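# Press ball bearing flush into its housing bore

## Task

Push the ball bearing down into the housing until it rests against the housing's internal shoulder and its face is level with the housing, keeping it untilted throughout and applying no force to its inner race.

## Robot and tools

Robot: two UR-style arms, left_arm and right_arm, each ending in a four-finger hand with sixteen motors. right_arm has a right hand; left_arm has a mirrored left hand. Scene frame: origin on the table surface midway between the arms, +z up, +x out over the table, left_arm toward +y. Calibrated bases: left_arm at (+0.034, +0.454, 0) m, right_arm at (-0.005, -0.327, 0) m.

Hand point axes (right hand): +z runs along straight fingers toward the tips, +y points out of the palm face, +x points across the palm away from the thumb. On the left hand +x points toward the thumb instead. A rigid mast near the wrist on the palm side can collide with things. Fingertips have rubber caps.

execute_actions(actions, cameras): actions is a list of actions. Each action holds up to 15 rows, one per 1/30 s step. A short action repeats its last row. Every row is one flat list of 48 numbers in [-1, 1] covering both arms, in this order:
1. left_arm dx, dy, dz, rx, ry, rz.
2. Sixteen left hand motor goals.
3. Left current_limit, then speed.
4. The same 24 values for right_arm.
The six pose numbers are an offset, not a pose. They count from that arm's Hand target at the start of the action, along scene-frame axes. 1.0 means 0.6 m of travel or 180 degrees of turn. rx, ry, rz form one rotation vector about the Hand target's position. All rows count from the same start, and each new action starts from the updated target. Six zeros re-request the current Hand target. The hand motor order is index_mcp, index_abd, index_pip, index_dip, middle_mcp, middle_abd, middle_pip, middle_dip, ring_mcp, ring_abd, ring_pip, ring_dip, thumb_cmc, thumb_axl, thumb_mcp, thumb_ipl. Each value is an absolute hinge goal, scaled between that hinge's stops. Straight settings: _mcp +0.75, _abd 0, _pip +0.58, _dip +0.70, thumb_cmc +0.71, thumb_axl +0.68, thumb_mcp +0.23, thumb_ipl +0.17. Moving toward -1 curls the fingers. current_limit maps -1..+1 to 0..550 mA, with a floor of 11 mA. speed gives a hinge rate of (speed+1)/2 × 8.5 rad/s. Defaults are current_limit 0.4 and speed -0.6. Zeros in the hand columns are real goals. To leave a hand as it is, resend its hand_goal, hand_current_limit and hand_speed. cameras lists camera names, ["all"] or []. An empty actions list returns images and the full status.

move(target, speed, blend, stop_force, zero, blocking, cameras): target is one 48-number row, or a list of up to 15 rows. The layout matches a row above. All offsets count from the Hand targets at the start of the move, not from the previous target. Paths run straight and take at least 0.5 s, at most 10 s.
- speed: m/s, from 0.002 to 3.6, default 0.25. Turning is capped at twice that value in rad/s.
- blend: corner rounding in metres.
- stop_force: 3 to 120 N. An arm's path ends once its wrist sensor feels that much resistance. Use it slowly when approaching a contact. Leave it out when backing away from a contact. It is unreliable while the hand rotates.
- zero: re-zeroes the sensor before the move; default true.
- blocking=false: returns early; not allowed together with stop_force.
The result adds a move: line giving the ending, such as done, off_target, moving, held or fault, plus any limits applied (paced, held).

wait(seconds 0–10): lets time pass while the arms hold their commands. stop(): brakes a running move. zoom_image(camera, region [x0,y0,x1,y1], at most 504×504 pixels): enlarges part of the newest image from that camera. zero_wrist_force(arm): tares that arm's sensor. read_manual: licence text only. finished_scene(scene): ends the current scene, given by its number. It cannot be undone, and the goal must still hold once the robot lets go.

Cameras: cam_high and cam_low (896x504, fixed overview views), cam_inspect (896x504, narrow close-up), cam_left_wrist and cam_right_wrist (672x504 fisheye).

Results report the following in the scene frame: end_effector_position (m), end_effector_quat_wxyz, velocities, and the Hand target, which is the last commanded pose. They also give joint positions and joint torques. Wrist force and Wrist torque are in the end effector's own axes, plus a peak line. Hand data: hand_goal, hand_measured, hand_current_ma, and hand_state, which is moving, goal, blocked or overload. The hand point often stops short of its Hand target. Send the missing distance as a fresh offset.

Cautions:
- The arms are very stiff. A target only slightly past a hard contact can trigger a fault: about 150 N of force, or a wrist joint torque limit of 26.6 N m. A fault freezes the arm for 10 s.
- Press in small, slow increments under stop_force, and check the force readings between steps.
- Commanded orientation is clipped to 32 degrees from the measured orientation.
- Avoid contact between the arms. Do not sweep paths near an arm's own base.
- A finger motor that draws 495 mA or more for 5 s shuts down.
- Motors at 85 °C trigger a long brake stop.
- Do not let anything fall or end up off the table.
- Avoid slamming or striking objects.
- Push only on the bearing's outer ring, level and square, until it seats on the housing shoulder.

Each tool is called after "Emit:" in YAML: its name, and indented under it one key for each argument.

## Session

Emit:
execute_actions:
  actions: []

Scene clock: 0.00 s.
left_arm: end_effector_position=(+0.5211, +0.4414, +0.1908) hand_goal=(+0.754, +0.000, +0.576, +0.696, +0.754, +0.000, +0.576, +0.696, +0.754, +0.000, +0.576, +0.696, +0.714, +0.678, +0.226, +0.168) hand_measured=(+0.754, +0.000, +0.576, +0.696, +0.754, +0.000, +0.576, +0.696, +0.754, +0.000, +0.576, +0.696, +0.714, +0.678, +0.226, +0.168) hand_current_ma=(+0, +0, +0, +0, +0, +0, +0, +0, +0, +0, +0, +0, +0, +0, +0, +0) hand_state=(goal, goal, goal, goal, goal, goal, goal, goal, goal, goal, goal, goal, goal, goal, goal, goal) hand_current_limit=0.40 hand_speed=-0.60 end_effector_quat_wxyz=(-0.260, -0.105, +0.927, -0.248) | right_arm: end_effector_position=(+0.7682, -0.4241, +0.2778) hand_goal=(+0.754, +0.000, +0.576, +0.696, +0.754, +0.000, +0.576, +0.696, +0.754, +0.000, +0.576, +0.696, +0.714, +0.678, +0.226, +0.168) hand_measured=(+0.754, +0.000, +0.576, +0.696, +0.754, +0.000, +0.576, +0.696, +0.754, +0.000, +0.576, +0.696, +0.714, +0.678, +0.226, +0.168) hand_current_ma=(+0, +0, +0, +0, +0, +0, +0, +0, +0, +0, +0, +0, +0, +0, +0, +0) hand_state=(goal, goal, goal, goal, goal, goal, goal, goal, goal, goal, goal, goal, goal, goal, goal, goal) hand_current_limit=0.40 hand_speed=-0.60 end_effector_quat_wxyz=(+0.012, +0.737, +0.584, +0.339)
Joint positions: left_arm=[3.42 -1.965 -1.467 -1.92 1.179 -1.399] | right_arm=[-0.463 -1.237 1.685 -2.387 -0.969 -0.107]
Joint velocities: within noise
Joint torques (N m): no reading
Motor temperatures (°C): left_arm=[29 39 39 42 49 37] | right_arm=[43 44 34 38 39 45]
Wrist force (N): no reading
Wrist torque (N m): no reading
Wrist force, peak (N): no reading
Hand target: left_arm +0.5211, +0.4414, +0.1908; -0.260, -0.105, +0.927, -0.248 | right_arm +0.7682, -0.4241, +0.2778; +0.012, +0.737, +0.584, +0.339

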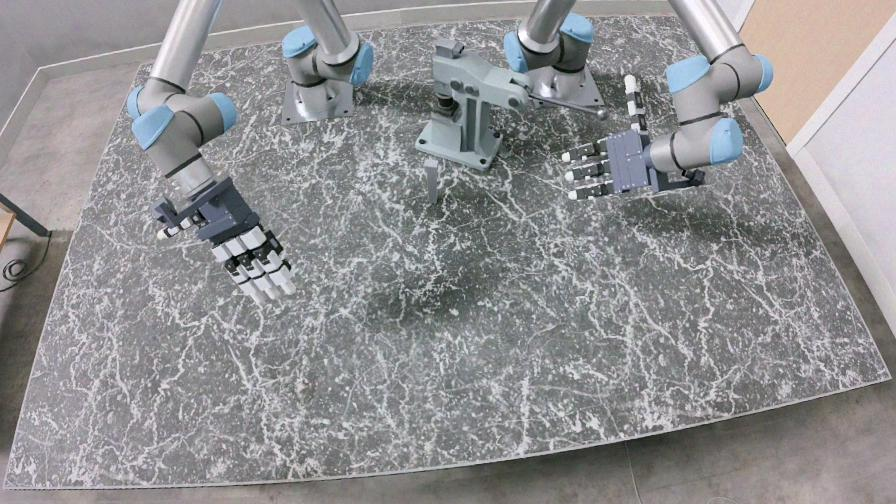

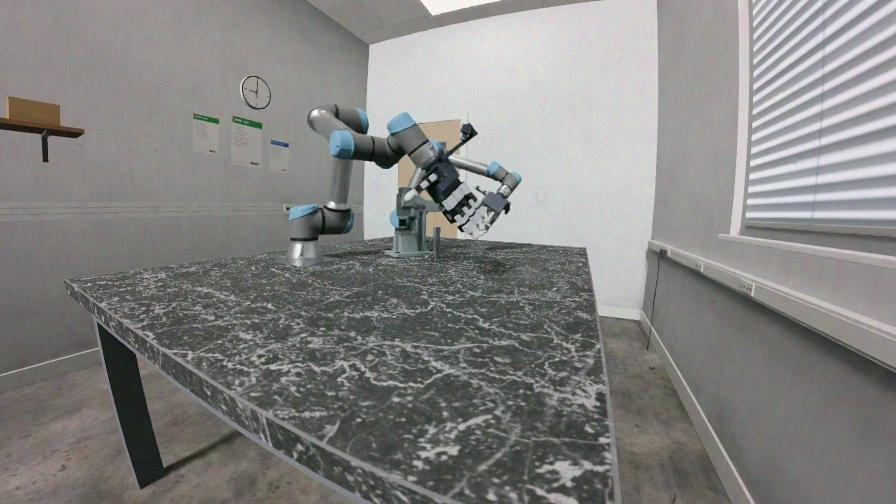

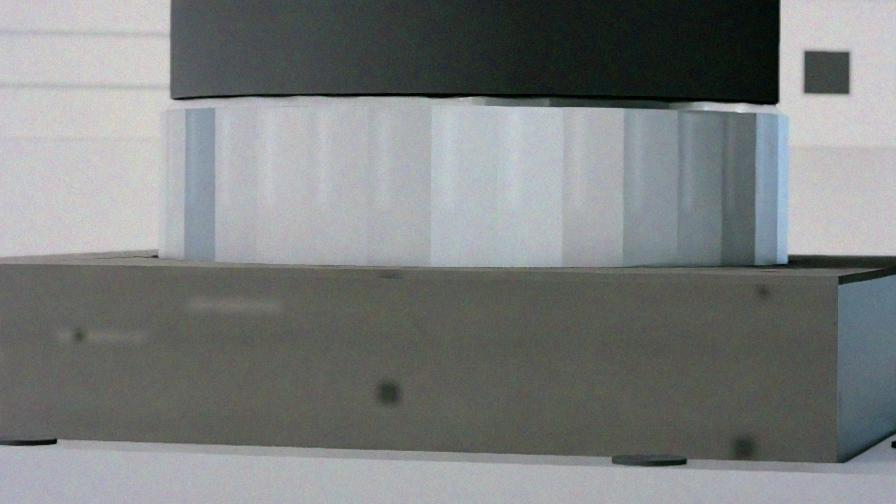

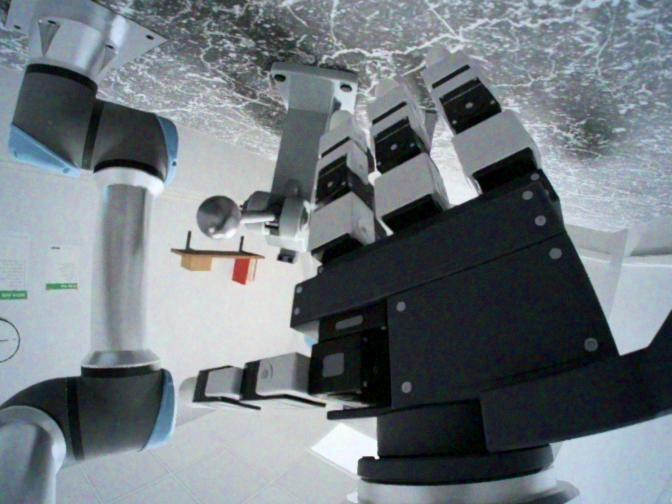

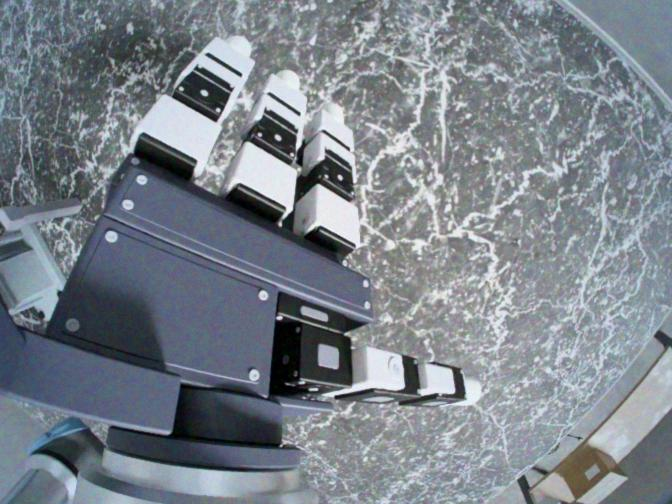

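Emit:
zoom_image:
  camera: "cam_high"
  region: [400, 20, 640, 200]

Emit:
zoom_image:
  camera: "cam_inspect"
  region: [400, 0, 896, 300]

Emit:
zoom_image:
  camera: "cam_low"
  region: [370, 150, 540, 280]

Emit:
zoom_image:
  camera: "cam_left_wrist"
  region: [170, 40, 470, 300]

Scaled by 2.100 from the camera's 896x504 image, which has a finer 1280x720 frame.

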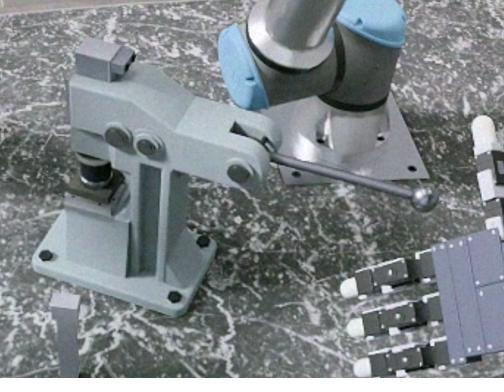

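Scaled by 1.016 from the camera's 896x504 image, which has a finer 1280x720 frame.

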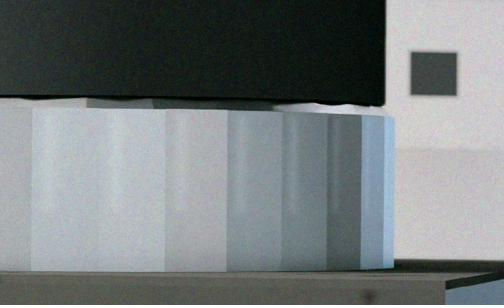

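Scaled by 2.965 from the camera's 896x504 image, which has a finer 1280x720 frame.

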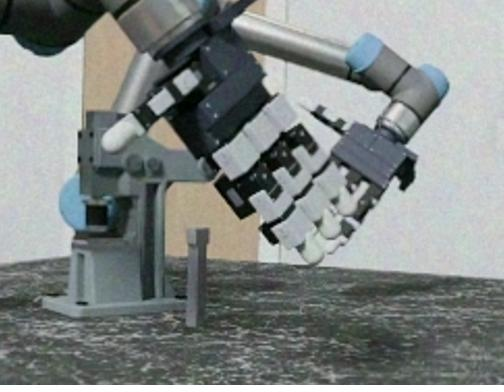

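Scaled by 1.680 from the camera's 672x504 image, which has a finer 960x720 frame.

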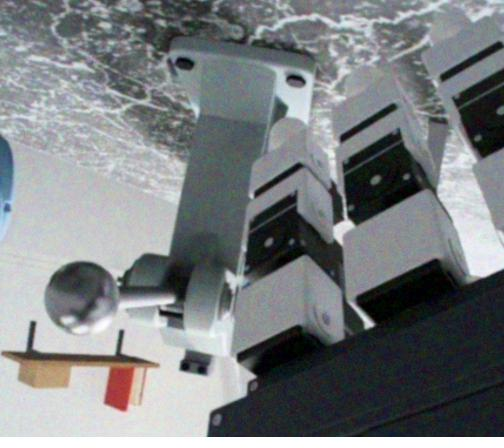

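Emit:
zoom_image:
  camera: "cam_high"
  region: [420, 30, 540, 110]

Emit:
zoom_image:
  camera: "cam_high"
  region: [500, 60, 620, 140]

Emit:
zoom_image:
  camera: "cam_low"
  region: [385, 170, 445, 265]

Emit:
zoom_image:
  camera: "cam_left_wrist"
  region: [190, 170, 330, 280]

Emit:
zoom_image:
  camera: "cam_inspect"
  region: [100, 40, 500, 300]

Emit:
zoom_image:
  camera: "cam_inspect"
  region: [500, 40, 896, 300]

Scaled by 4.200 from the camera's 896x504 image, which has a finer 1280x720 frame.

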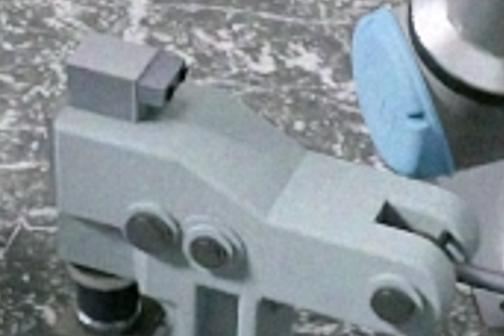

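Scaled by 4.200 from the camera's 896x504 image, which has a finer 1280x720 frame.

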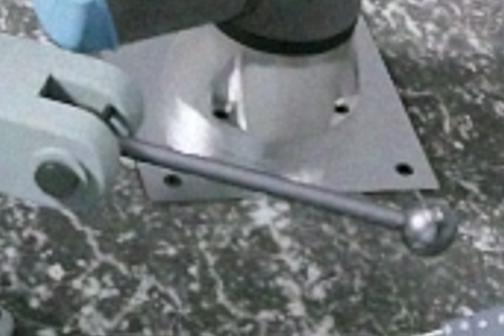

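Scaled by 5.305 from the camera's 896x504 image, which has a finer 1280x720 frame.

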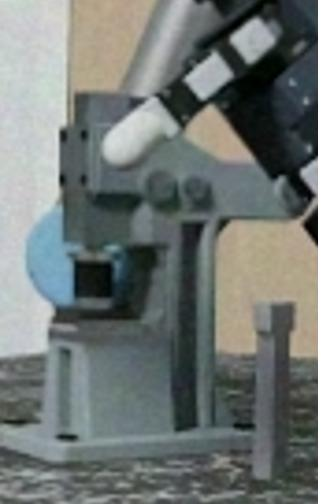

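Scaled by 3.600 from the camera's 672x504 image, which has a finer 960x720 frame.

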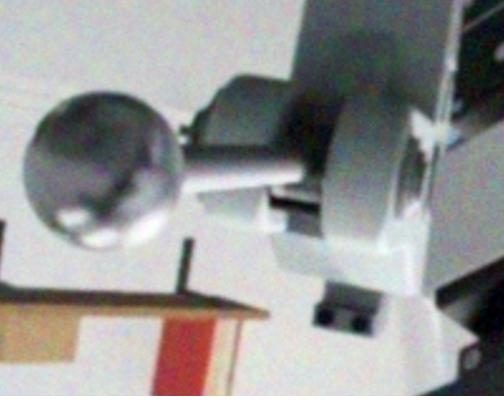

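Scaled by 1.260 from the camera's 896x504 image, which has a finer 1280x720 frame.

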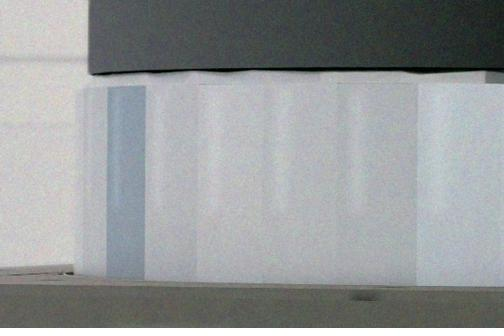

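Scaled by 1.273 from the camera's 896x504 image, which has a finer 1280x720 frame.

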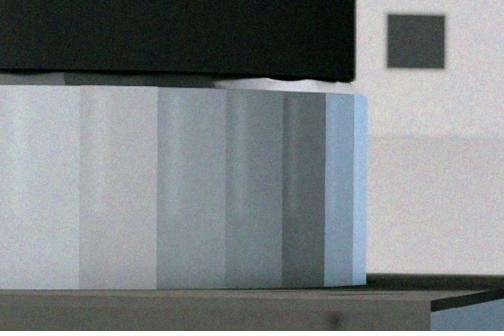

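Emit:
move:
  target:
    - [0.133,0.1,0.383,0,0,0,0.754,0,0.576,0.696,0.754,0,0.576,0.696,0.754,0,0.576,0.696,0.714,0.678,0.226,0.168,0.4,-0.6,0,0,0,0,0,0,0.754,0,0.576,0.696,0.754,0,0.576,0.696,0.754,0,0.576,0.696,0.714,0.678,0.226,0.168,0.4,-0.6]
  cameras: ["cam_high","cam_low","cam_left_wrist"]

Scene clock: 42.73 s.
left_arm: end_effector_position=(+0.6009, +0.5014, +0.4206) hand_goal=(+0.754, +0.000, +0.576, +0.696, +0.754, +0.000, +0.576, +0.696, +0.754, +0.000, +0.576, +0.696, +0.714, +0.678, +0.226, +0.168) hand_measured=(+0.752, +0.000, +0.576, +0.696, +0.750, +0.000, +0.576, +0.696, +0.752, +0.000, +0.576, +0.696, +0.712, +0.678, +0.224, +0.168) hand_current_ma=(-2, +0, +0, +0, -2, +0, +0, +0, -2, +0, +0, +0, -1, +0, -1, +0) hand_state=(goal, goal, goal, goal, goal, goal, goal, goal, goal, goal, goal, goal, goal, goal, goal, goal) hand_current_limit=0.40 hand_speed=-0.60 end_effector_quat_wxyz=(-0.260, -0.105, +0.927, -0.248) | right_arm: end_effector_position=(+0.7682, -0.4241, +0.2778) hand_goal=(+0.754, +0.000, +0.576, +0.696, +0.754, +0.000, +0.576, +0.696, +0.754, +0.000, +0.576, +0.696, +0.714, +0.678, +0.226, +0.168) hand_measured=(+0.754, +0.000, +0.576, +0.696, +0.754, +0.000, +0.576, +0.696, +0.754, +0.000, +0.576, +0.696, +0.716, +0.678, +0.224, +0.168) hand_current_ma=(+0, +0, +0, +0, +0, +0, +0, +0, +0, +0, +0, +0, +0, +0, +0, +0) hand_state=(goal, goal, goal, goal, goal, goal, goal, goal, goal, goal, goal, goal, goal, goal, goal, goal) hand_current_limit=0.40 hand_speed=-0.60 end_effector_quat_wxyz=(+0.012, +0.737, +0.584, +0.339)
Joint positions: left_arm=[3.472 -2.32 -0.285 -2.762 1.21 -1.354] | right_arm=[-0.463 -1.237 1.685 -2.387 -0.969 -0.107]
Joint torques (N m): left_arm=[-4.4 38.58 26.83 0.57 -0.71 -1.14] | right_arm=[-0.64 -35.16 -22.82 -2.86 0.7 0.22]
Wrist force (N): left_arm=[0.4 -0.3 -0.1] | right_arm=[0.1 -0.1 0.1]
Wrist torque (N m): left_arm=[-0.01 -0.06 0.01] | right_arm=[-0.02 -0.02 0.00]
Wrist force, peak (N): left_arm=[1.0 -0.8 -1.9] | right_arm=[0.5 -0.5 0.1]
Hand target: left_arm +0.6009, +0.5014, +0.4206; -0.260, -0.105, +0.927, -0.248 | right_arm +0.7682, -0.4241, +0.2778; +0.012, +0.737, +0.584, +0.339
Off the commanded pose: left_arm 0.000 m, 0 deg | right_arm 0.000 m, 0 deg.
move: done
camera_calibration:
cam_left_wrist: T_world_to_cam=[[0.85452, -0.488238, -0.177254, -0.227189], [0.18865, -0.0262249, 0.981694, -0.577281], [-0.483949, -0.872316, 0.0696966, 0.818508], [0, 0, 0, 1]] pos_world=[0.699158, 0.587936, 0.469396]
Images, in order (width x height): cam_high 896x504, cam_low 896x504, cam_left_wrist 672x504.

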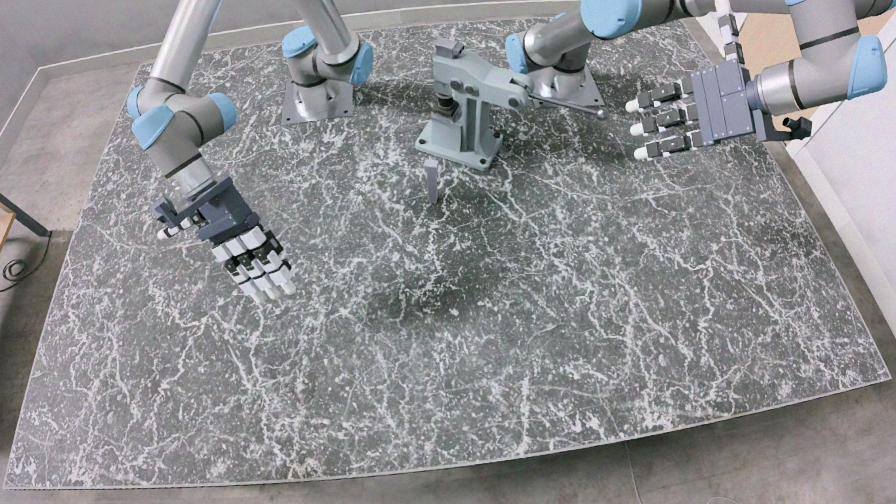

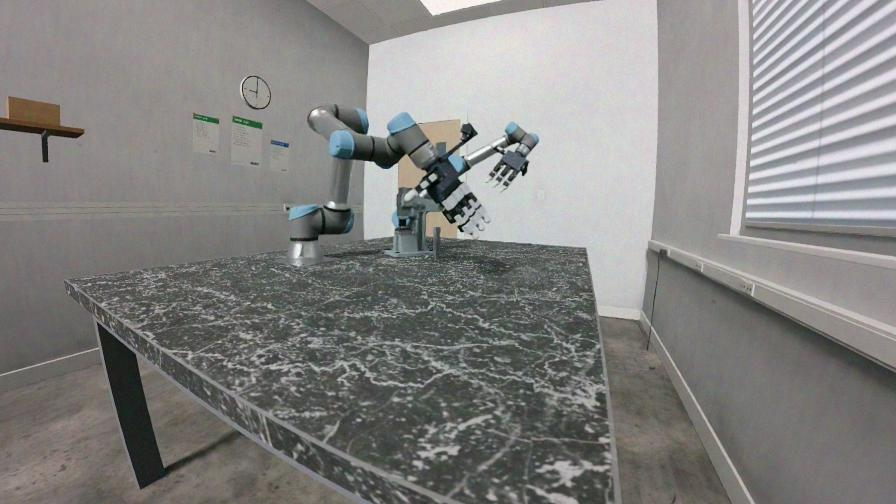

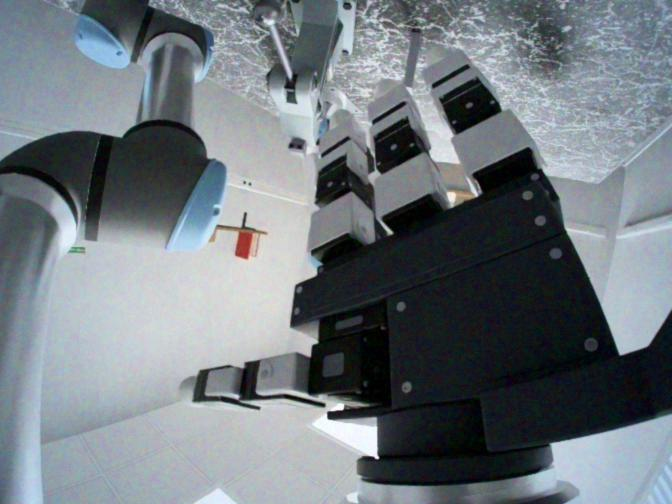

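Emit:
move:
  target:
    - [-0.08,-0.08,0.05,-0.1688,0.0858,0.2938,0.754,0,0.576,0.696,0.754,0,0.576,0.696,0.754,0,0.576,0.696,0.714,0.678,0.226,0.168,0.4,-0.6,0,0,0,0,0,0,0.754,0,0.576,0.696,0.754,0,0.576,0.696,0.754,0,0.576,0.696,0.714,0.678,0.226,0.168,0.4,-0.6]
  cameras: ["cam_high"]

Scene clock: 48.20 s.
left_arm: end_effector_position=(+0.5529, +0.4535, +0.4506) hand_goal=(+0.754, +0.000, +0.576, +0.696, +0.754, +0.000, +0.576, +0.696, +0.754, +0.000, +0.576, +0.696, +0.714, +0.678, +0.226, +0.168) hand_measured=(+0.752, +0.000, +0.576, +0.696, +0.750, +0.000, +0.576, +0.696, +0.752, +0.000, +0.576, +0.696, +0.712, +0.678, +0.224, +0.168) hand_current_ma=(-2, +0, +0, +0, -3, +0, +0, +0, -2, +0, +0, +0, -1, +0, -1, +0) hand_state=(goal, goal, goal, goal, goal, goal, goal, goal, goal, goal, goal, goal, goal, goal, goal, goal) hand_current_limit=0.40 hand_speed=-0.60 end_effector_quat_wxyz=(-0.259, -0.462, +0.649, -0.546) | right_arm: end_effector_position=(+0.7682, -0.4241, +0.2778) hand_goal=(+0.754, +0.000, +0.576, +0.696, +0.754, +0.000, +0.576, +0.696, +0.754, +0.000, +0.576, +0.696, +0.714, +0.678, +0.226, +0.168) hand_measured=(+0.754, +0.000, +0.576, +0.696, +0.754, +0.000, +0.576, +0.696, +0.754, +0.000, +0.576, +0.696, +0.716, +0.678, +0.224, +0.168) hand_current_ma=(+0, +0, +0, +0, +0, +0, +0, +0, +0, +0, +0, +0, +0, +0, +0, +0) hand_state=(goal, goal, goal, goal, goal, goal, goal, goal, goal, goal, goal, goal, goal, goal, goal, goal) hand_current_limit=0.40 hand_speed=-0.60 end_effector_quat_wxyz=(+0.012, +0.737, +0.584, +0.339)
Joint positions: left_arm=[3.756 -1.93 -1.069 -2.687 0.502 -1.599] | right_arm=[-0.463 -1.237 1.685 -2.387 -0.969 -0.107]
Joint torques (N m): left_arm=[0.12 37.31 15.13 -2.45 -2.26 1.52] | right_arm=[0.25 -36.09 -24.14 -2.9 0.75 0.23]
Wrist force (N): left_arm=[-0.1 0.0 -0.8] | right_arm=[0.2 -0.3 0.1]
Wrist torque (N m): left_arm=[0.00 0.02 0.10] | right_arm=[-0.04 -0.02 0.01]
Wrist force, peak (N): left_arm=[-0.3 0.5 -1.1] | right_arm=[0.4 -0.5 0.3]
Hand target: left_arm +0.5529, +0.4534, +0.4506; -0.259, -0.463, +0.649, -0.546 | right_arm +0.7682, -0.4241, +0.2778; +0.012, +0.737, +0.584, +0.339
Off the commanded pose: left_arm 0.000 m, 0 deg | right_arm 0.000 m, 0 deg.
move: done
Images, in order (width x height): cam_high 896x504.

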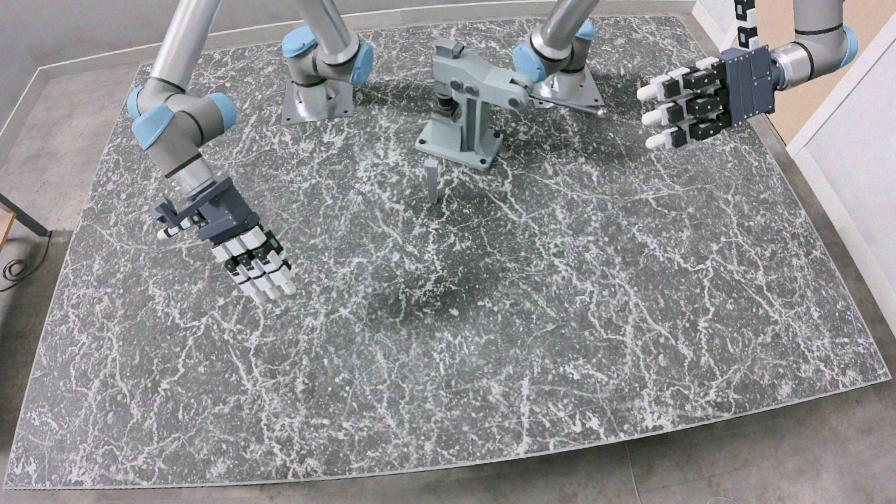

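Emit:
move:
  target:
    - [-0.083,-0.05,0.05,0.0766,0.2323,0.3553,0.754,0,0.576,0.696,0.754,0,0.576,0.696,0.754,0,0.576,0.696,0.714,0.678,0.226,0.168,0.4,-0.6,0,0,0,0,0,0,0.754,0,0.576,0.696,0.754,0,0.576,0.696,0.754,0,0.576,0.696,0.714,0.678,0.226,0.168,0.4,-0.6]
  cameras: ["cam_high"]

Scene clock: 55.57 s.
left_arm: end_effector_position=(+0.5031, +0.4233, +0.4806) hand_goal=(+0.754, +0.000, +0.576, +0.696, +0.754, +0.000, +0.576, +0.696, +0.754, +0.000, +0.576, +0.696, +0.714, +0.678, +0.226, +0.168) hand_measured=(+0.752, +0.000, +0.576, +0.696, +0.750, +0.000, +0.576, +0.696, +0.752, +0.000, +0.576, +0.696, +0.712, +0.678, +0.224, +0.168) hand_current_ma=(-2, +0, +0, +0, -3, +0, +0, +0, -2, +0, +0, +0, -1, +0, -1, +0) hand_state=(goal, goal, goal, goal, goal, goal, goal, goal, goal, goal, goal, goal, goal, goal, goal, goal) hand_current_limit=0.40 hand_speed=-0.60 end_effector_quat_wxyz=(+0.088, +0.908, -0.240, +0.330) end_effector_velocity=(+0.000, +0.000, +0.000) end_effector_angular_velocity=(-0.002, +0.004, +0.004) | right_arm: end_effector_position=(+0.7682, -0.4241, +0.2778) hand_goal=(+0.754, +0.000, +0.576, +0.696, +0.754, +0.000, +0.576, +0.696, +0.754, +0.000, +0.576, +0.696, +0.714, +0.678, +0.226, +0.168) hand_measured=(+0.754, +0.000, +0.576, +0.696, +0.754, +0.000, +0.576, +0.696, +0.754, +0.000, +0.576, +0.696, +0.716, +0.678, +0.224, +0.168) hand_current_ma=(+0, +0, +0, +0, +0, +0, +0, +0, +0, +0, +0, +0, +0, +0, +0, +0) hand_state=(goal, goal, goal, goal, goal, goal, goal, goal, goal, goal, goal, goal, goal, goal, goal, goal) hand_current_limit=0.40 hand_speed=-0.60 end_effector_quat_wxyz=(+0.012, +0.737, +0.584, +0.339)
Joint positions: left_arm=[3.832 -1.283 -1.75 -1.383 0.93 -3.615] | right_arm=[-0.463 -1.237 1.685 -2.387 -0.969 -0.107]
Joint velocities: left_arm=[0 0 0.001 -0.001 0.002 -0.005] | right_arm=[within noise]
Joint torques (N m): left_arm=[5.79 8.4 31.3 -0.22 0.33 -1.23] | right_arm=[0.66 -35.42 -23.36 -2.91 0.78 0.21]
Wrist force (N): left_arm=[-0.2 -0.5 0.4] | right_arm=[0.2 -0.1 0.1]
Wrist torque (N m): left_arm=[-0.08 0.01 -0.07] | right_arm=[-0.02 -0.02 0.02]
Wrist force, peak (N): left_arm=[-0.5 0.0 -1.2] | right_arm=[0.3 -0.6 0.6]
Hand target: left_arm +0.5031, +0.4234, +0.4806; +0.088, +0.909, -0.240, +0.330 | right_arm +0.7682, -0.4241, +0.2778; +0.012, +0.737, +0.584, +0.339
Off the commanded pose: left_arm 0.000 m, 0 deg | right_arm 0.000 m, 0 deg.
move: done
Images, in order (width x height): cam_high 896x504.

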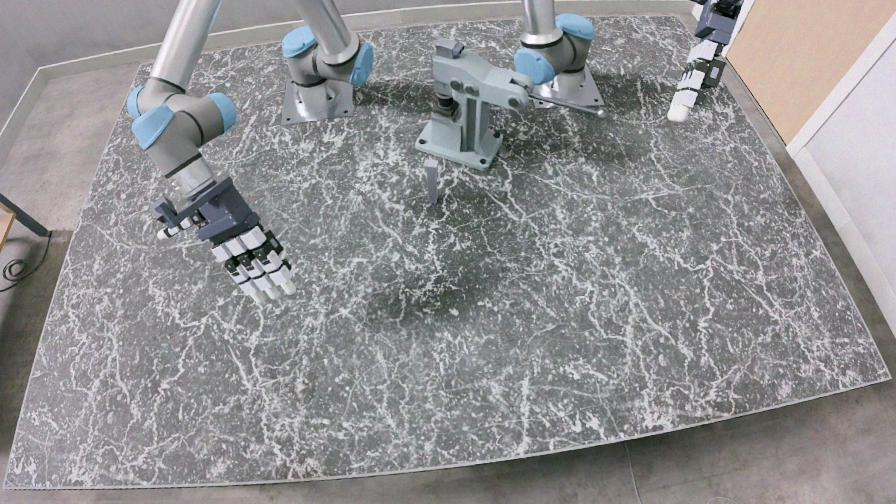

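Emit:
move:
  target:
    - [-0.072,-0.255,-0.083,-0.1372,-0.2414,0,0.754,0,0.576,0.696,0.754,0,0.576,0.696,0.754,0,0.576,0.696,0.714,0.678,0.226,0.168,0.4,-0.6,0,0,0,0,0,0,0.754,0,0.576,0.696,0.754,0,0.576,0.696,0.754,0,0.576,0.696,0.714,0.678,0.226,0.168,0.4,-0.6]
  cameras: ["cam_high","cam_low","cam_left_wrist","cam_inspect"]

Scene clock: 60.13 s.
left_arm: end_effector_position=(+0.4599, +0.2704, +0.4309) hand_goal=(+0.754, +0.000, +0.576, +0.696, +0.754, +0.000, +0.576, +0.696, +0.754, +0.000, +0.576, +0.696, +0.714, +0.678, +0.226, +0.168) hand_measured=(+0.752, -0.002, +0.576, +0.696, +0.752, -0.002, +0.576, +0.696, +0.752, -0.002, +0.576, +0.696, +0.712, +0.678, +0.224, +0.168) hand_current_ma=(-1, -1, +0, +0, -2, -1, +0, +0, -1, -1, +0, +0, -1, +0, -1, +0) hand_state=(goal, goal, goal, goal, goal, goal, goal, goal, goal, goal, goal, goal, goal, goal, goal, goal) hand_current_limit=0.40 hand_speed=-0.60 end_effector_quat_wxyz=(+0.181, +0.684, -0.181, +0.683) end_effector_velocity=(-0.001, +0.000, +0.000) end_effector_angular_velocity=(-0.001, -0.004, +0.000) | right_arm: end_effector_position=(+0.7682, -0.4241, +0.2778) hand_goal=(+0.754, +0.000, +0.576, +0.696, +0.754, +0.000, +0.576, +0.696, +0.754, +0.000, +0.576, +0.696, +0.714, +0.678, +0.226, +0.168) hand_measured=(+0.754, +0.000, +0.576, +0.696, +0.754, +0.000, +0.576, +0.696, +0.754, +0.000, +0.576, +0.696, +0.716, +0.678, +0.224, +0.168) hand_current_ma=(+0, +0, +0, +0, +0, +0, +0, +0, +0, +0, +0, +0, +0, +0, +0, +0) hand_state=(goal, goal, goal, goal, goal, goal, goal, goal, goal, goal, goal, goal, goal, goal, goal, goal) hand_current_limit=0.40 hand_speed=-0.60 end_effector_quat_wxyz=(+0.012, +0.737, +0.584, +0.339)
Joint positions: left_arm=[3.69 -1.462 -2.461 0.78 0.517 -4.711] | right_arm=[-0.463 -1.237 1.685 -2.387 -0.969 -0.107]
Joint velocities: left_arm=[0 -0.001 -0.001 0.009 0 -0.005] | right_arm=[within noise]
Joint torques (N m): left_arm=[-3.39 2.88 9.32 4.14 0.8 -0.99] | right_arm=[0.68 -35.54 -24.53 -3.06 0.75 0.03]
Wrist force (N): left_arm=[-0.5 -0.5 -0.4] | right_arm=[0.2 -0.4 0.2]
Wrist torque (N m): left_arm=[-0.14 0.06 -0.03] | right_arm=[-0.07 -0.03 0.00]
Wrist force, peak (N): left_arm=[0.5 -1.5 -0.2] | right_arm=[0.4 -0.3 0.5]
Hand target: left_arm +0.4599, +0.2704, +0.4308; +0.181, +0.684, -0.181, +0.683 | right_arm +0.7682, -0.4241, +0.2778; +0.012, +0.737, +0.584, +0.339
Off the commanded pose: left_arm 0.000 m, 0 deg | right_arm 0.000 m, 0 deg.
move: done
camera_calibration:
cam_left_wrist: T_world_to_cam=[[0.31967, 0.534596, -0.782316, 0.0124404], [-0.453948, 0.811125, 0.36879, -0.233573], [0.83171, 0.23724, 0.501972, -0.543322], [0, 0, 0, 1]] pos_world=[0.341879, 0.311704, 0.368604]
Images, in order (width x height): cam_high 896x504, cam_low 896x504, cam_inspect 896x504, cam_left_wrist 672x504.

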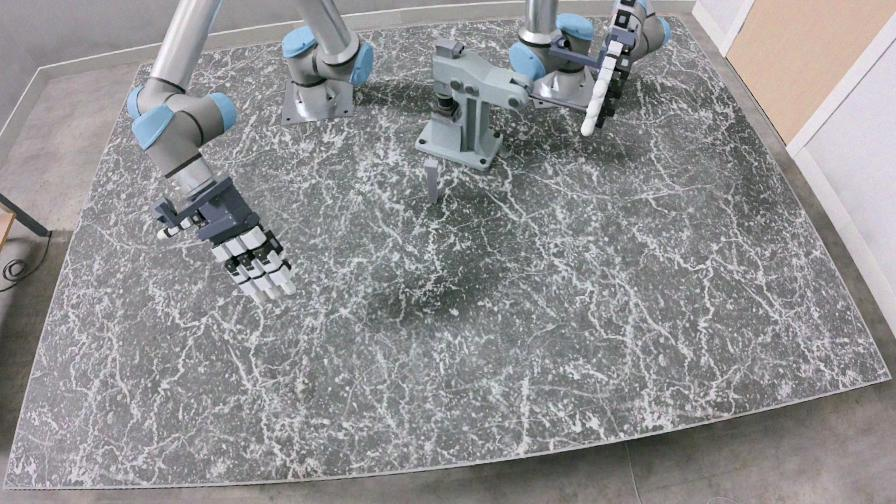

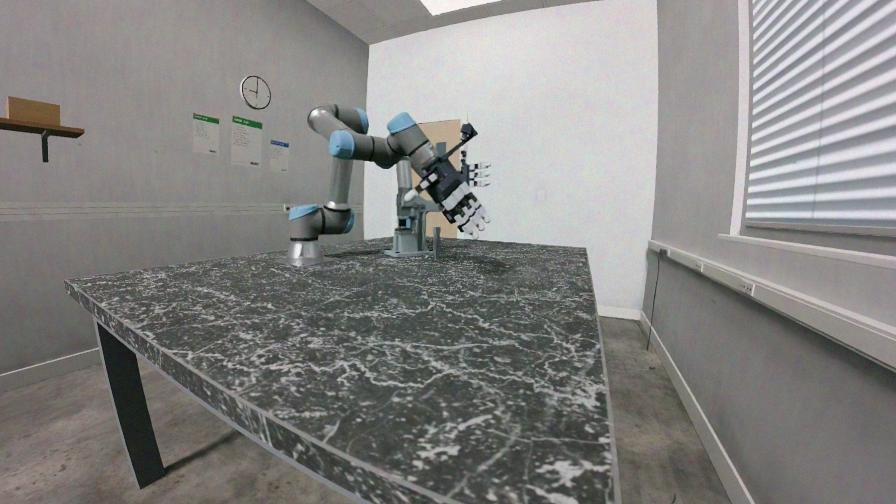

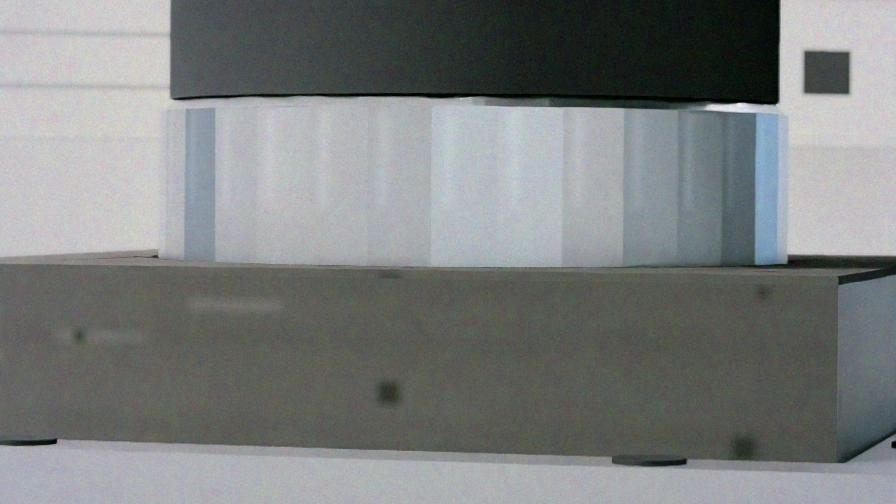

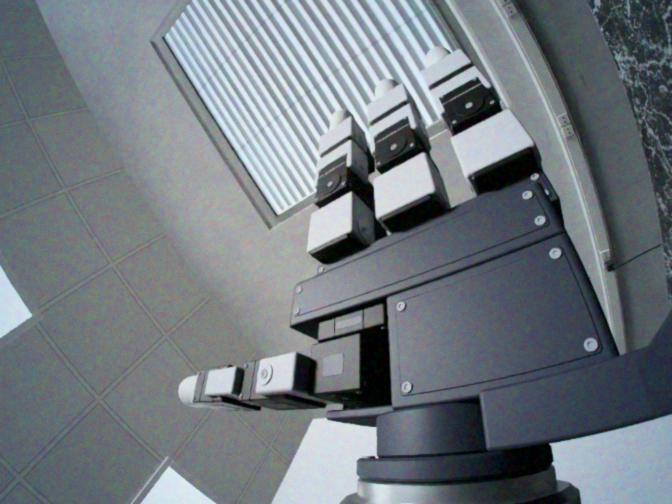

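Emit:
zoom_image:
  camera: "cam_high"
  region: [490, 0, 690, 150]

Emit:
zoom_image:
  camera: "cam_low"
  region: [380, 110, 510, 270]

Scaled by 2.520 from the camera's 896x504 image, which has a finer 1280x720 frame.

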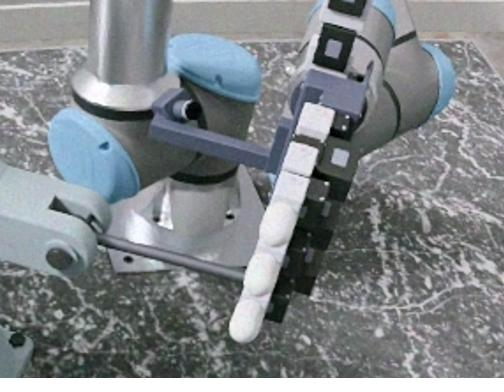

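Scaled by 3.150 from the camera's 896x504 image, which has a finer 1280x720 frame.

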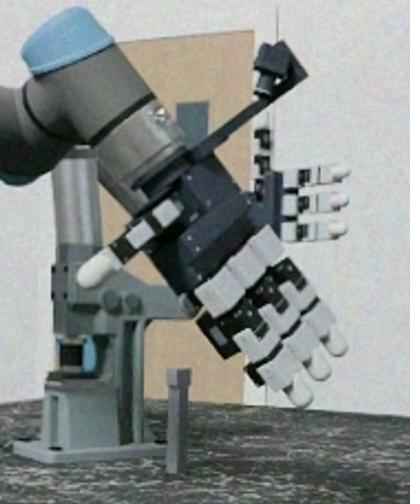

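Emit:
move:
  target:
    - [0,0,-0.167,0,0,0,0.754,0,0.576,0.696,0.754,0,0.576,0.696,0.754,0,0.576,0.696,0.714,0.678,0.226,0.168,0.4,-0.6,0,0,0,0,0,0,0.754,0,0.576,0.696,0.754,0,0.576,0.696,0.754,0,0.576,0.696,0.714,0.678,0.226,0.168,0.4,-0.6]
  speed: 0.04
  stop_force: 6
  cameras: ["cam_high","cam_low","cam_inspect"]

Scene clock: 65.57 s.
left_arm: end_effector_position=(+0.4599, +0.2704, +0.3306) hand_goal=(+0.754, +0.000, +0.576, +0.696, +0.754, +0.000, +0.576, +0.696, +0.754, +0.000, +0.576, +0.696, +0.714, +0.678, +0.226, +0.168) hand_measured=(+0.752, -0.002, +0.576, +0.696, +0.752, -0.002, +0.576, +0.696, +0.752, -0.002, +0.576, +0.696, +0.712, +0.678, +0.224, +0.168) hand_current_ma=(-1, -1, +0, +0, -2, -1, +0, +0, -1, -1, +0, +0, -1, +0, -1, +0) hand_state=(goal, goal, goal, goal, goal, goal, goal, goal, goal, goal, goal, goal, goal, goal, goal, goal) hand_current_limit=0.40 hand_speed=-0.60 end_effector_quat_wxyz=(+0.181, +0.684, -0.181, +0.683) | right_arm: end_effector_position=(+0.7682, -0.4241, +0.2778) hand_goal=(+0.754, +0.000, +0.576, +0.696, +0.754, +0.000, +0.576, +0.696, +0.754, +0.000, +0.576, +0.696, +0.714, +0.678, +0.226, +0.168) hand_measured=(+0.754, +0.000, +0.576, +0.696, +0.754, +0.000, +0.576, +0.696, +0.754, +0.000, +0.576, +0.696, +0.716, +0.678, +0.224, +0.168) hand_current_ma=(+0, +0, +0, +0, +0, +0, +0, +0, +0, +0, +0, +0, +0, +0, +0, +0) hand_state=(goal, goal, goal, goal, goal, goal, goal, goal, goal, goal, goal, goal, goal, goal, goal, goal) hand_current_limit=0.40 hand_speed=-0.60 end_effector_quat_wxyz=(+0.012, +0.737, +0.584, +0.339)
Joint positions: left_arm=[3.69 -1.8 -2.559 1.216 0.517 -4.711] | right_arm=[-0.463 -1.237 1.685 -2.387 -0.969 -0.107]
Joint torques (N m): left_arm=[-4.81 20.01 15.78 -1.36 0.27 -1] | right_arm=[-1.07 -35.6 -23.08 -2.8 0.87 0.17]
Wrist force (N): left_arm=[-0.5 -0.1 -0.4] | right_arm=[0.1 -0.3 0.3]
Wrist torque (N m): left_arm=[-0.08 0.04 0.02] | right_arm=[-0.06 -0.01 0.00]
Wrist force, peak (N): left_arm=[0.7 -0.5 -1.0] | right_arm=[0.3 -0.3 0.5]
Hand target: left_arm +0.4599, +0.2704, +0.3306; +0.181, +0.684, -0.181, +0.683 | right_arm +0.7682, -0.4241, +0.2778; +0.012, +0.737, +0.584, +0.339
Off the commanded pose: left_arm 0.000 m, 0 deg | right_arm 0.000 m, 0 deg.
move: done
Images, in order (width x height): cam_high 896x504, cam_low 896x504, cam_inspect 896x504.

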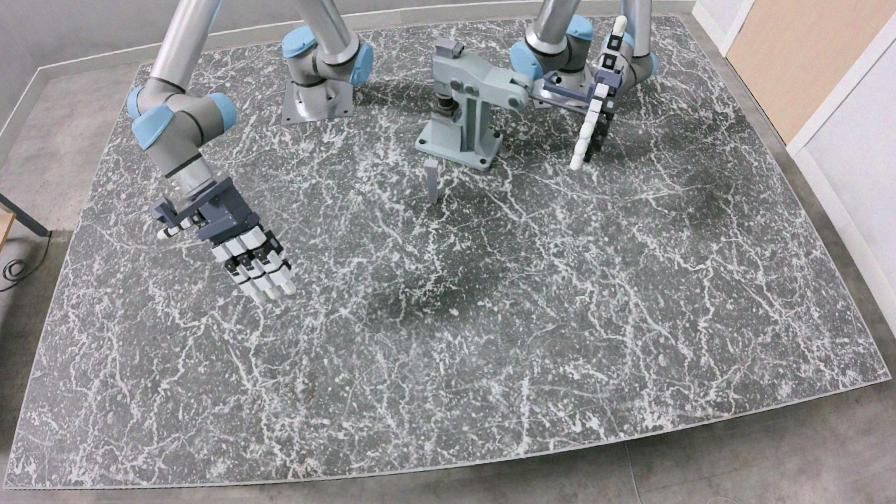

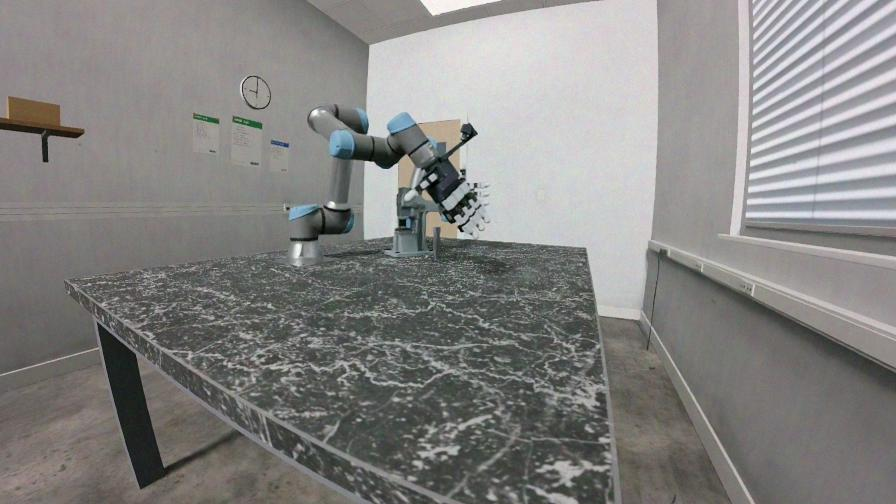

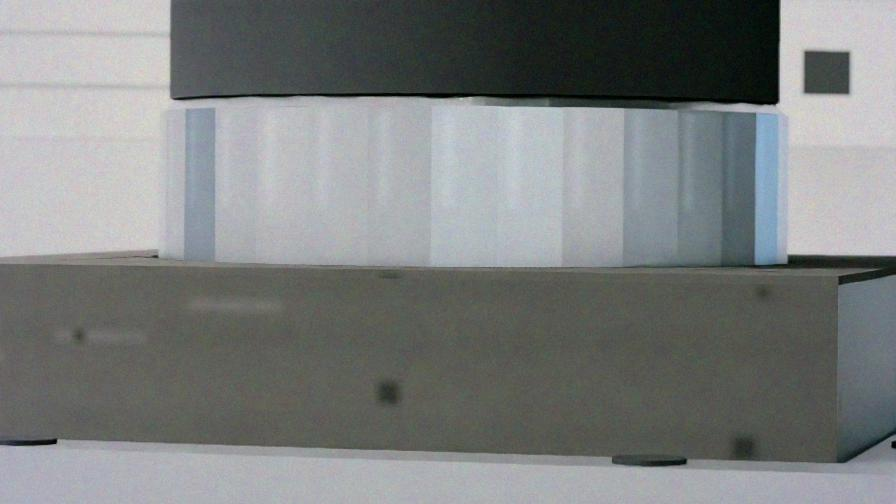

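Emit:
zoom_image:
  camera: "cam_high"
  region: [500, 0, 680, 180]

Emit:
zoom_image:
  camera: "cam_low"
  region: [380, 150, 510, 270]

Scaled by 2.800 from the camera's 896x504 image, which has a finer 1280x720 frame.

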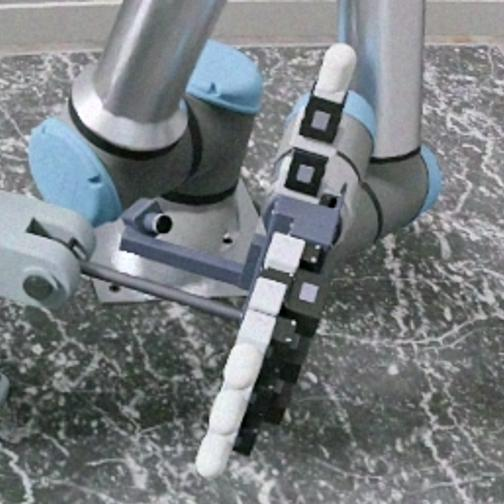

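Scaled by 3.877 from the camera's 896x504 image, which has a finer 1280x720 frame.

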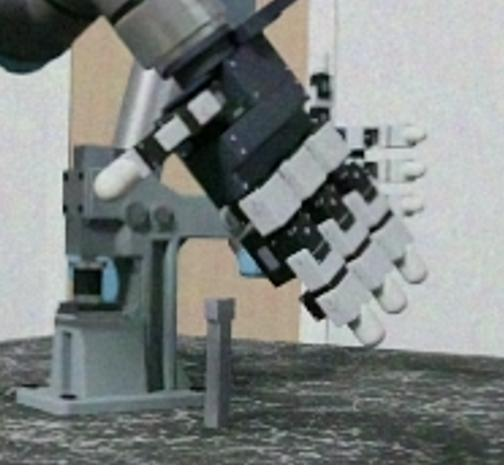

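Emit:
move:
  target:
    - [0,0,-0.1,0,0,0,0.754,0,0.576,0.696,0.754,0,0.576,0.696,0.754,0,0.576,0.696,0.714,0.678,0.226,0.168,0.4,-0.6,0,0,0,0,0,0,0.754,0,0.576,0.696,0.754,0,0.576,0.696,0.754,0,0.576,0.696,0.714,0.678,0.226,0.168,0.4,-0.6]
  speed: 0.03
  stop_force: 6
  cameras: ["cam_high","cam_inspect","cam_left_wrist"]

Scene clock: 70.67 s.
left_arm: end_effector_position=(+0.4599, +0.2704, +0.2706) hand_goal=(+0.754, +0.000, +0.576, +0.696, +0.754, +0.000, +0.576, +0.696, +0.754, +0.000, +0.576, +0.696, +0.714, +0.678, +0.226, +0.168) hand_measured=(+0.752, -0.002, +0.576, +0.696, +0.752, -0.002, +0.576, +0.696, +0.752, -0.002, +0.576, +0.696, +0.712, +0.678, +0.224, +0.168) hand_current_ma=(-1, -1, +0, +0, -2, -1, +0, +0, -1, -1, +0, +0, -1, +0, -1, +0) hand_state=(goal, goal, goal, goal, goal, goal, goal, goal, goal, goal, goal, goal, goal, goal, goal, goal) hand_current_limit=0.40 hand_speed=-0.60 end_effector_quat_wxyz=(+0.181, +0.684, -0.181, +0.683) | right_arm: end_effector_position=(+0.7682, -0.4241, +0.2778) hand_goal=(+0.754, +0.000, +0.576, +0.696, +0.754, +0.000, +0.576, +0.696, +0.754, +0.000, +0.576, +0.696, +0.714, +0.678, +0.226, +0.168) hand_measured=(+0.754, +0.000, +0.576, +0.696, +0.754, +0.000, +0.576, +0.696, +0.754, +0.000, +0.576, +0.696, +0.716, +0.678, +0.224, +0.168) hand_current_ma=(+0, +0, +0, +0, +0, +0, +0, +0, +0, +0, +0, +0, +0, +0, +0, +0) hand_state=(goal, goal, goal, goal, goal, goal, goal, goal, goal, goal, goal, goal, goal, goal, goal, goal) hand_current_limit=0.40 hand_speed=-0.60 end_effector_quat_wxyz=(+0.012, +0.737, +0.584, +0.339)
Joint positions: left_arm=[3.69 -2.053 -2.57 1.479 0.517 -4.711] | right_arm=[-0.463 -1.237 1.685 -2.387 -0.969 -0.107]
Joint torques (N m): left_arm=[2.79 30.85 4.68 -1.93 0.43 -0.78] | right_arm=[-0.91 -36.93 -24.14 -2.88 1.12 0.01]
Wrist force (N): left_arm=[0.1 -0.3 -0.7] | right_arm=[0.3 -0.2 0.1]
Wrist torque (N m): left_arm=[-0.07 -0.03 0.05] | right_arm=[-0.03 -0.03 0.01]
Wrist force, peak (N): left_arm=[2.9 1.0 -0.6] | right_arm=[0.5 -0.2 0.4]
Hand target: left_arm +0.4599, +0.2704, +0.2706; +0.181, +0.684, -0.181, +0.683 | right_arm +0.7682, -0.4241, +0.2778; +0.012, +0.737, +0.584, +0.339
Off the commanded pose: left_arm 0.000 m, 0 deg | right_arm 0.000 m, 0 deg.
move: done
camera_calibration:
cam_left_wrist: T_world_to_cam=[[0.319646, 0.534546, -0.78236, -0.112932], [-0.454001, 0.811131, 0.368714, -0.174424], [0.831691, 0.237334, 0.501959, -0.462876], [0, 0, 0, 1]] pos_world=[0.341879, 0.311704, 0.208304]
Images, in order (width x height): cam_high 896x504, cam_inspect 896x504, cam_left_wrist 672x504.

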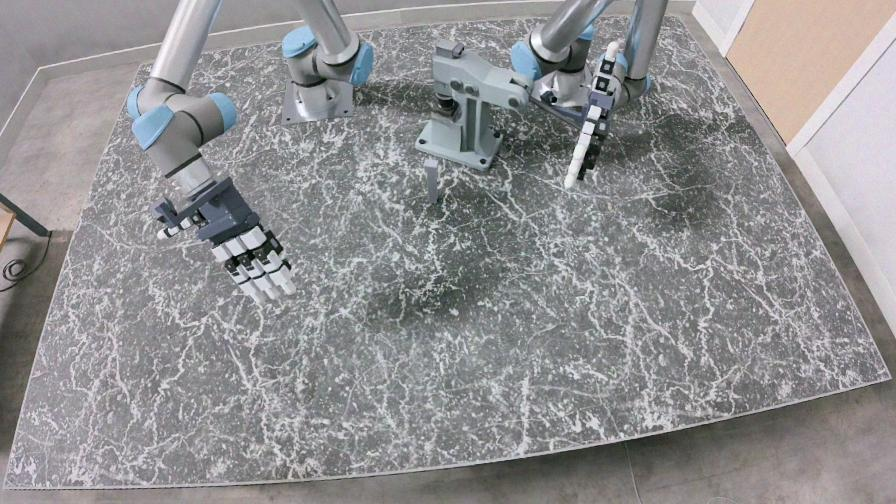

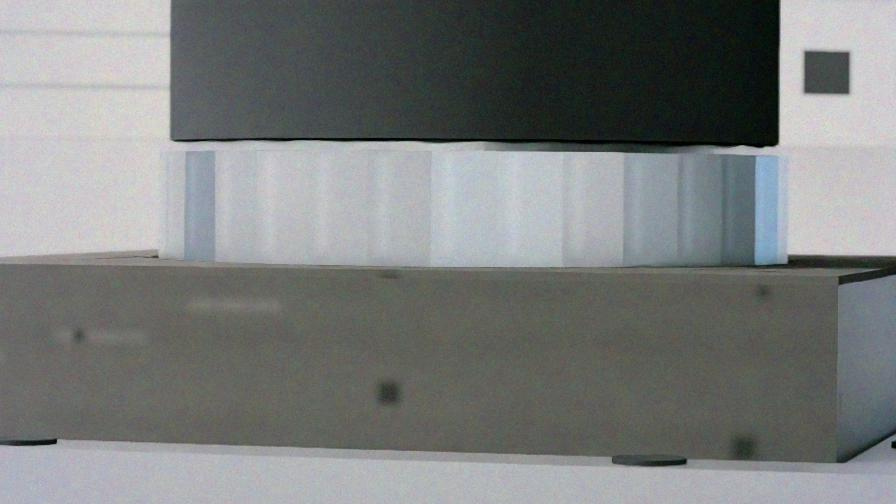

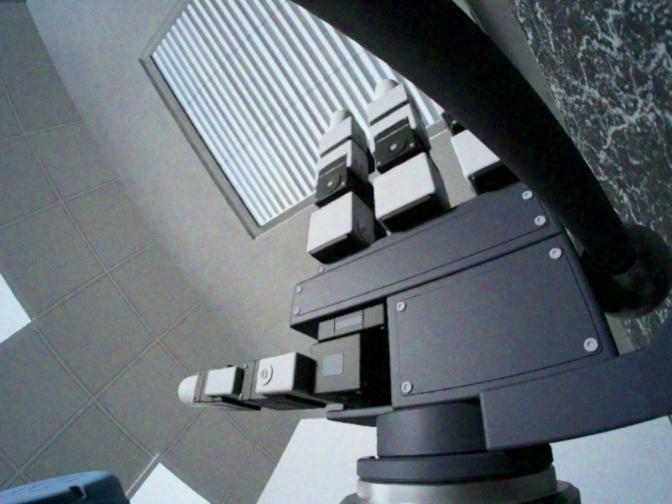

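Emit:
zoom_image:
  camera: "cam_left_wrist"
  region: [472, 160, 672, 400]

Emit:
zoom_image:
  camera: "cam_high"
  region: [500, 40, 660, 200]

Scaled by 2.100 from the camera's 672x504 image, which has a finer 960x720 frame.

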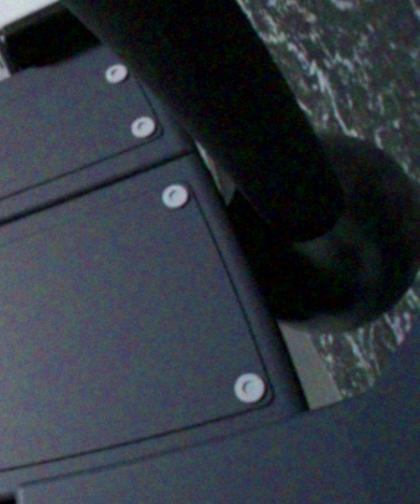

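Scaled by 3.150 from the camera's 896x504 image, which has a finer 1280x720 frame.

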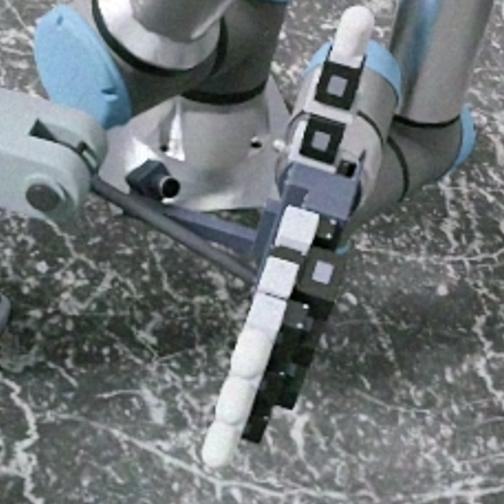

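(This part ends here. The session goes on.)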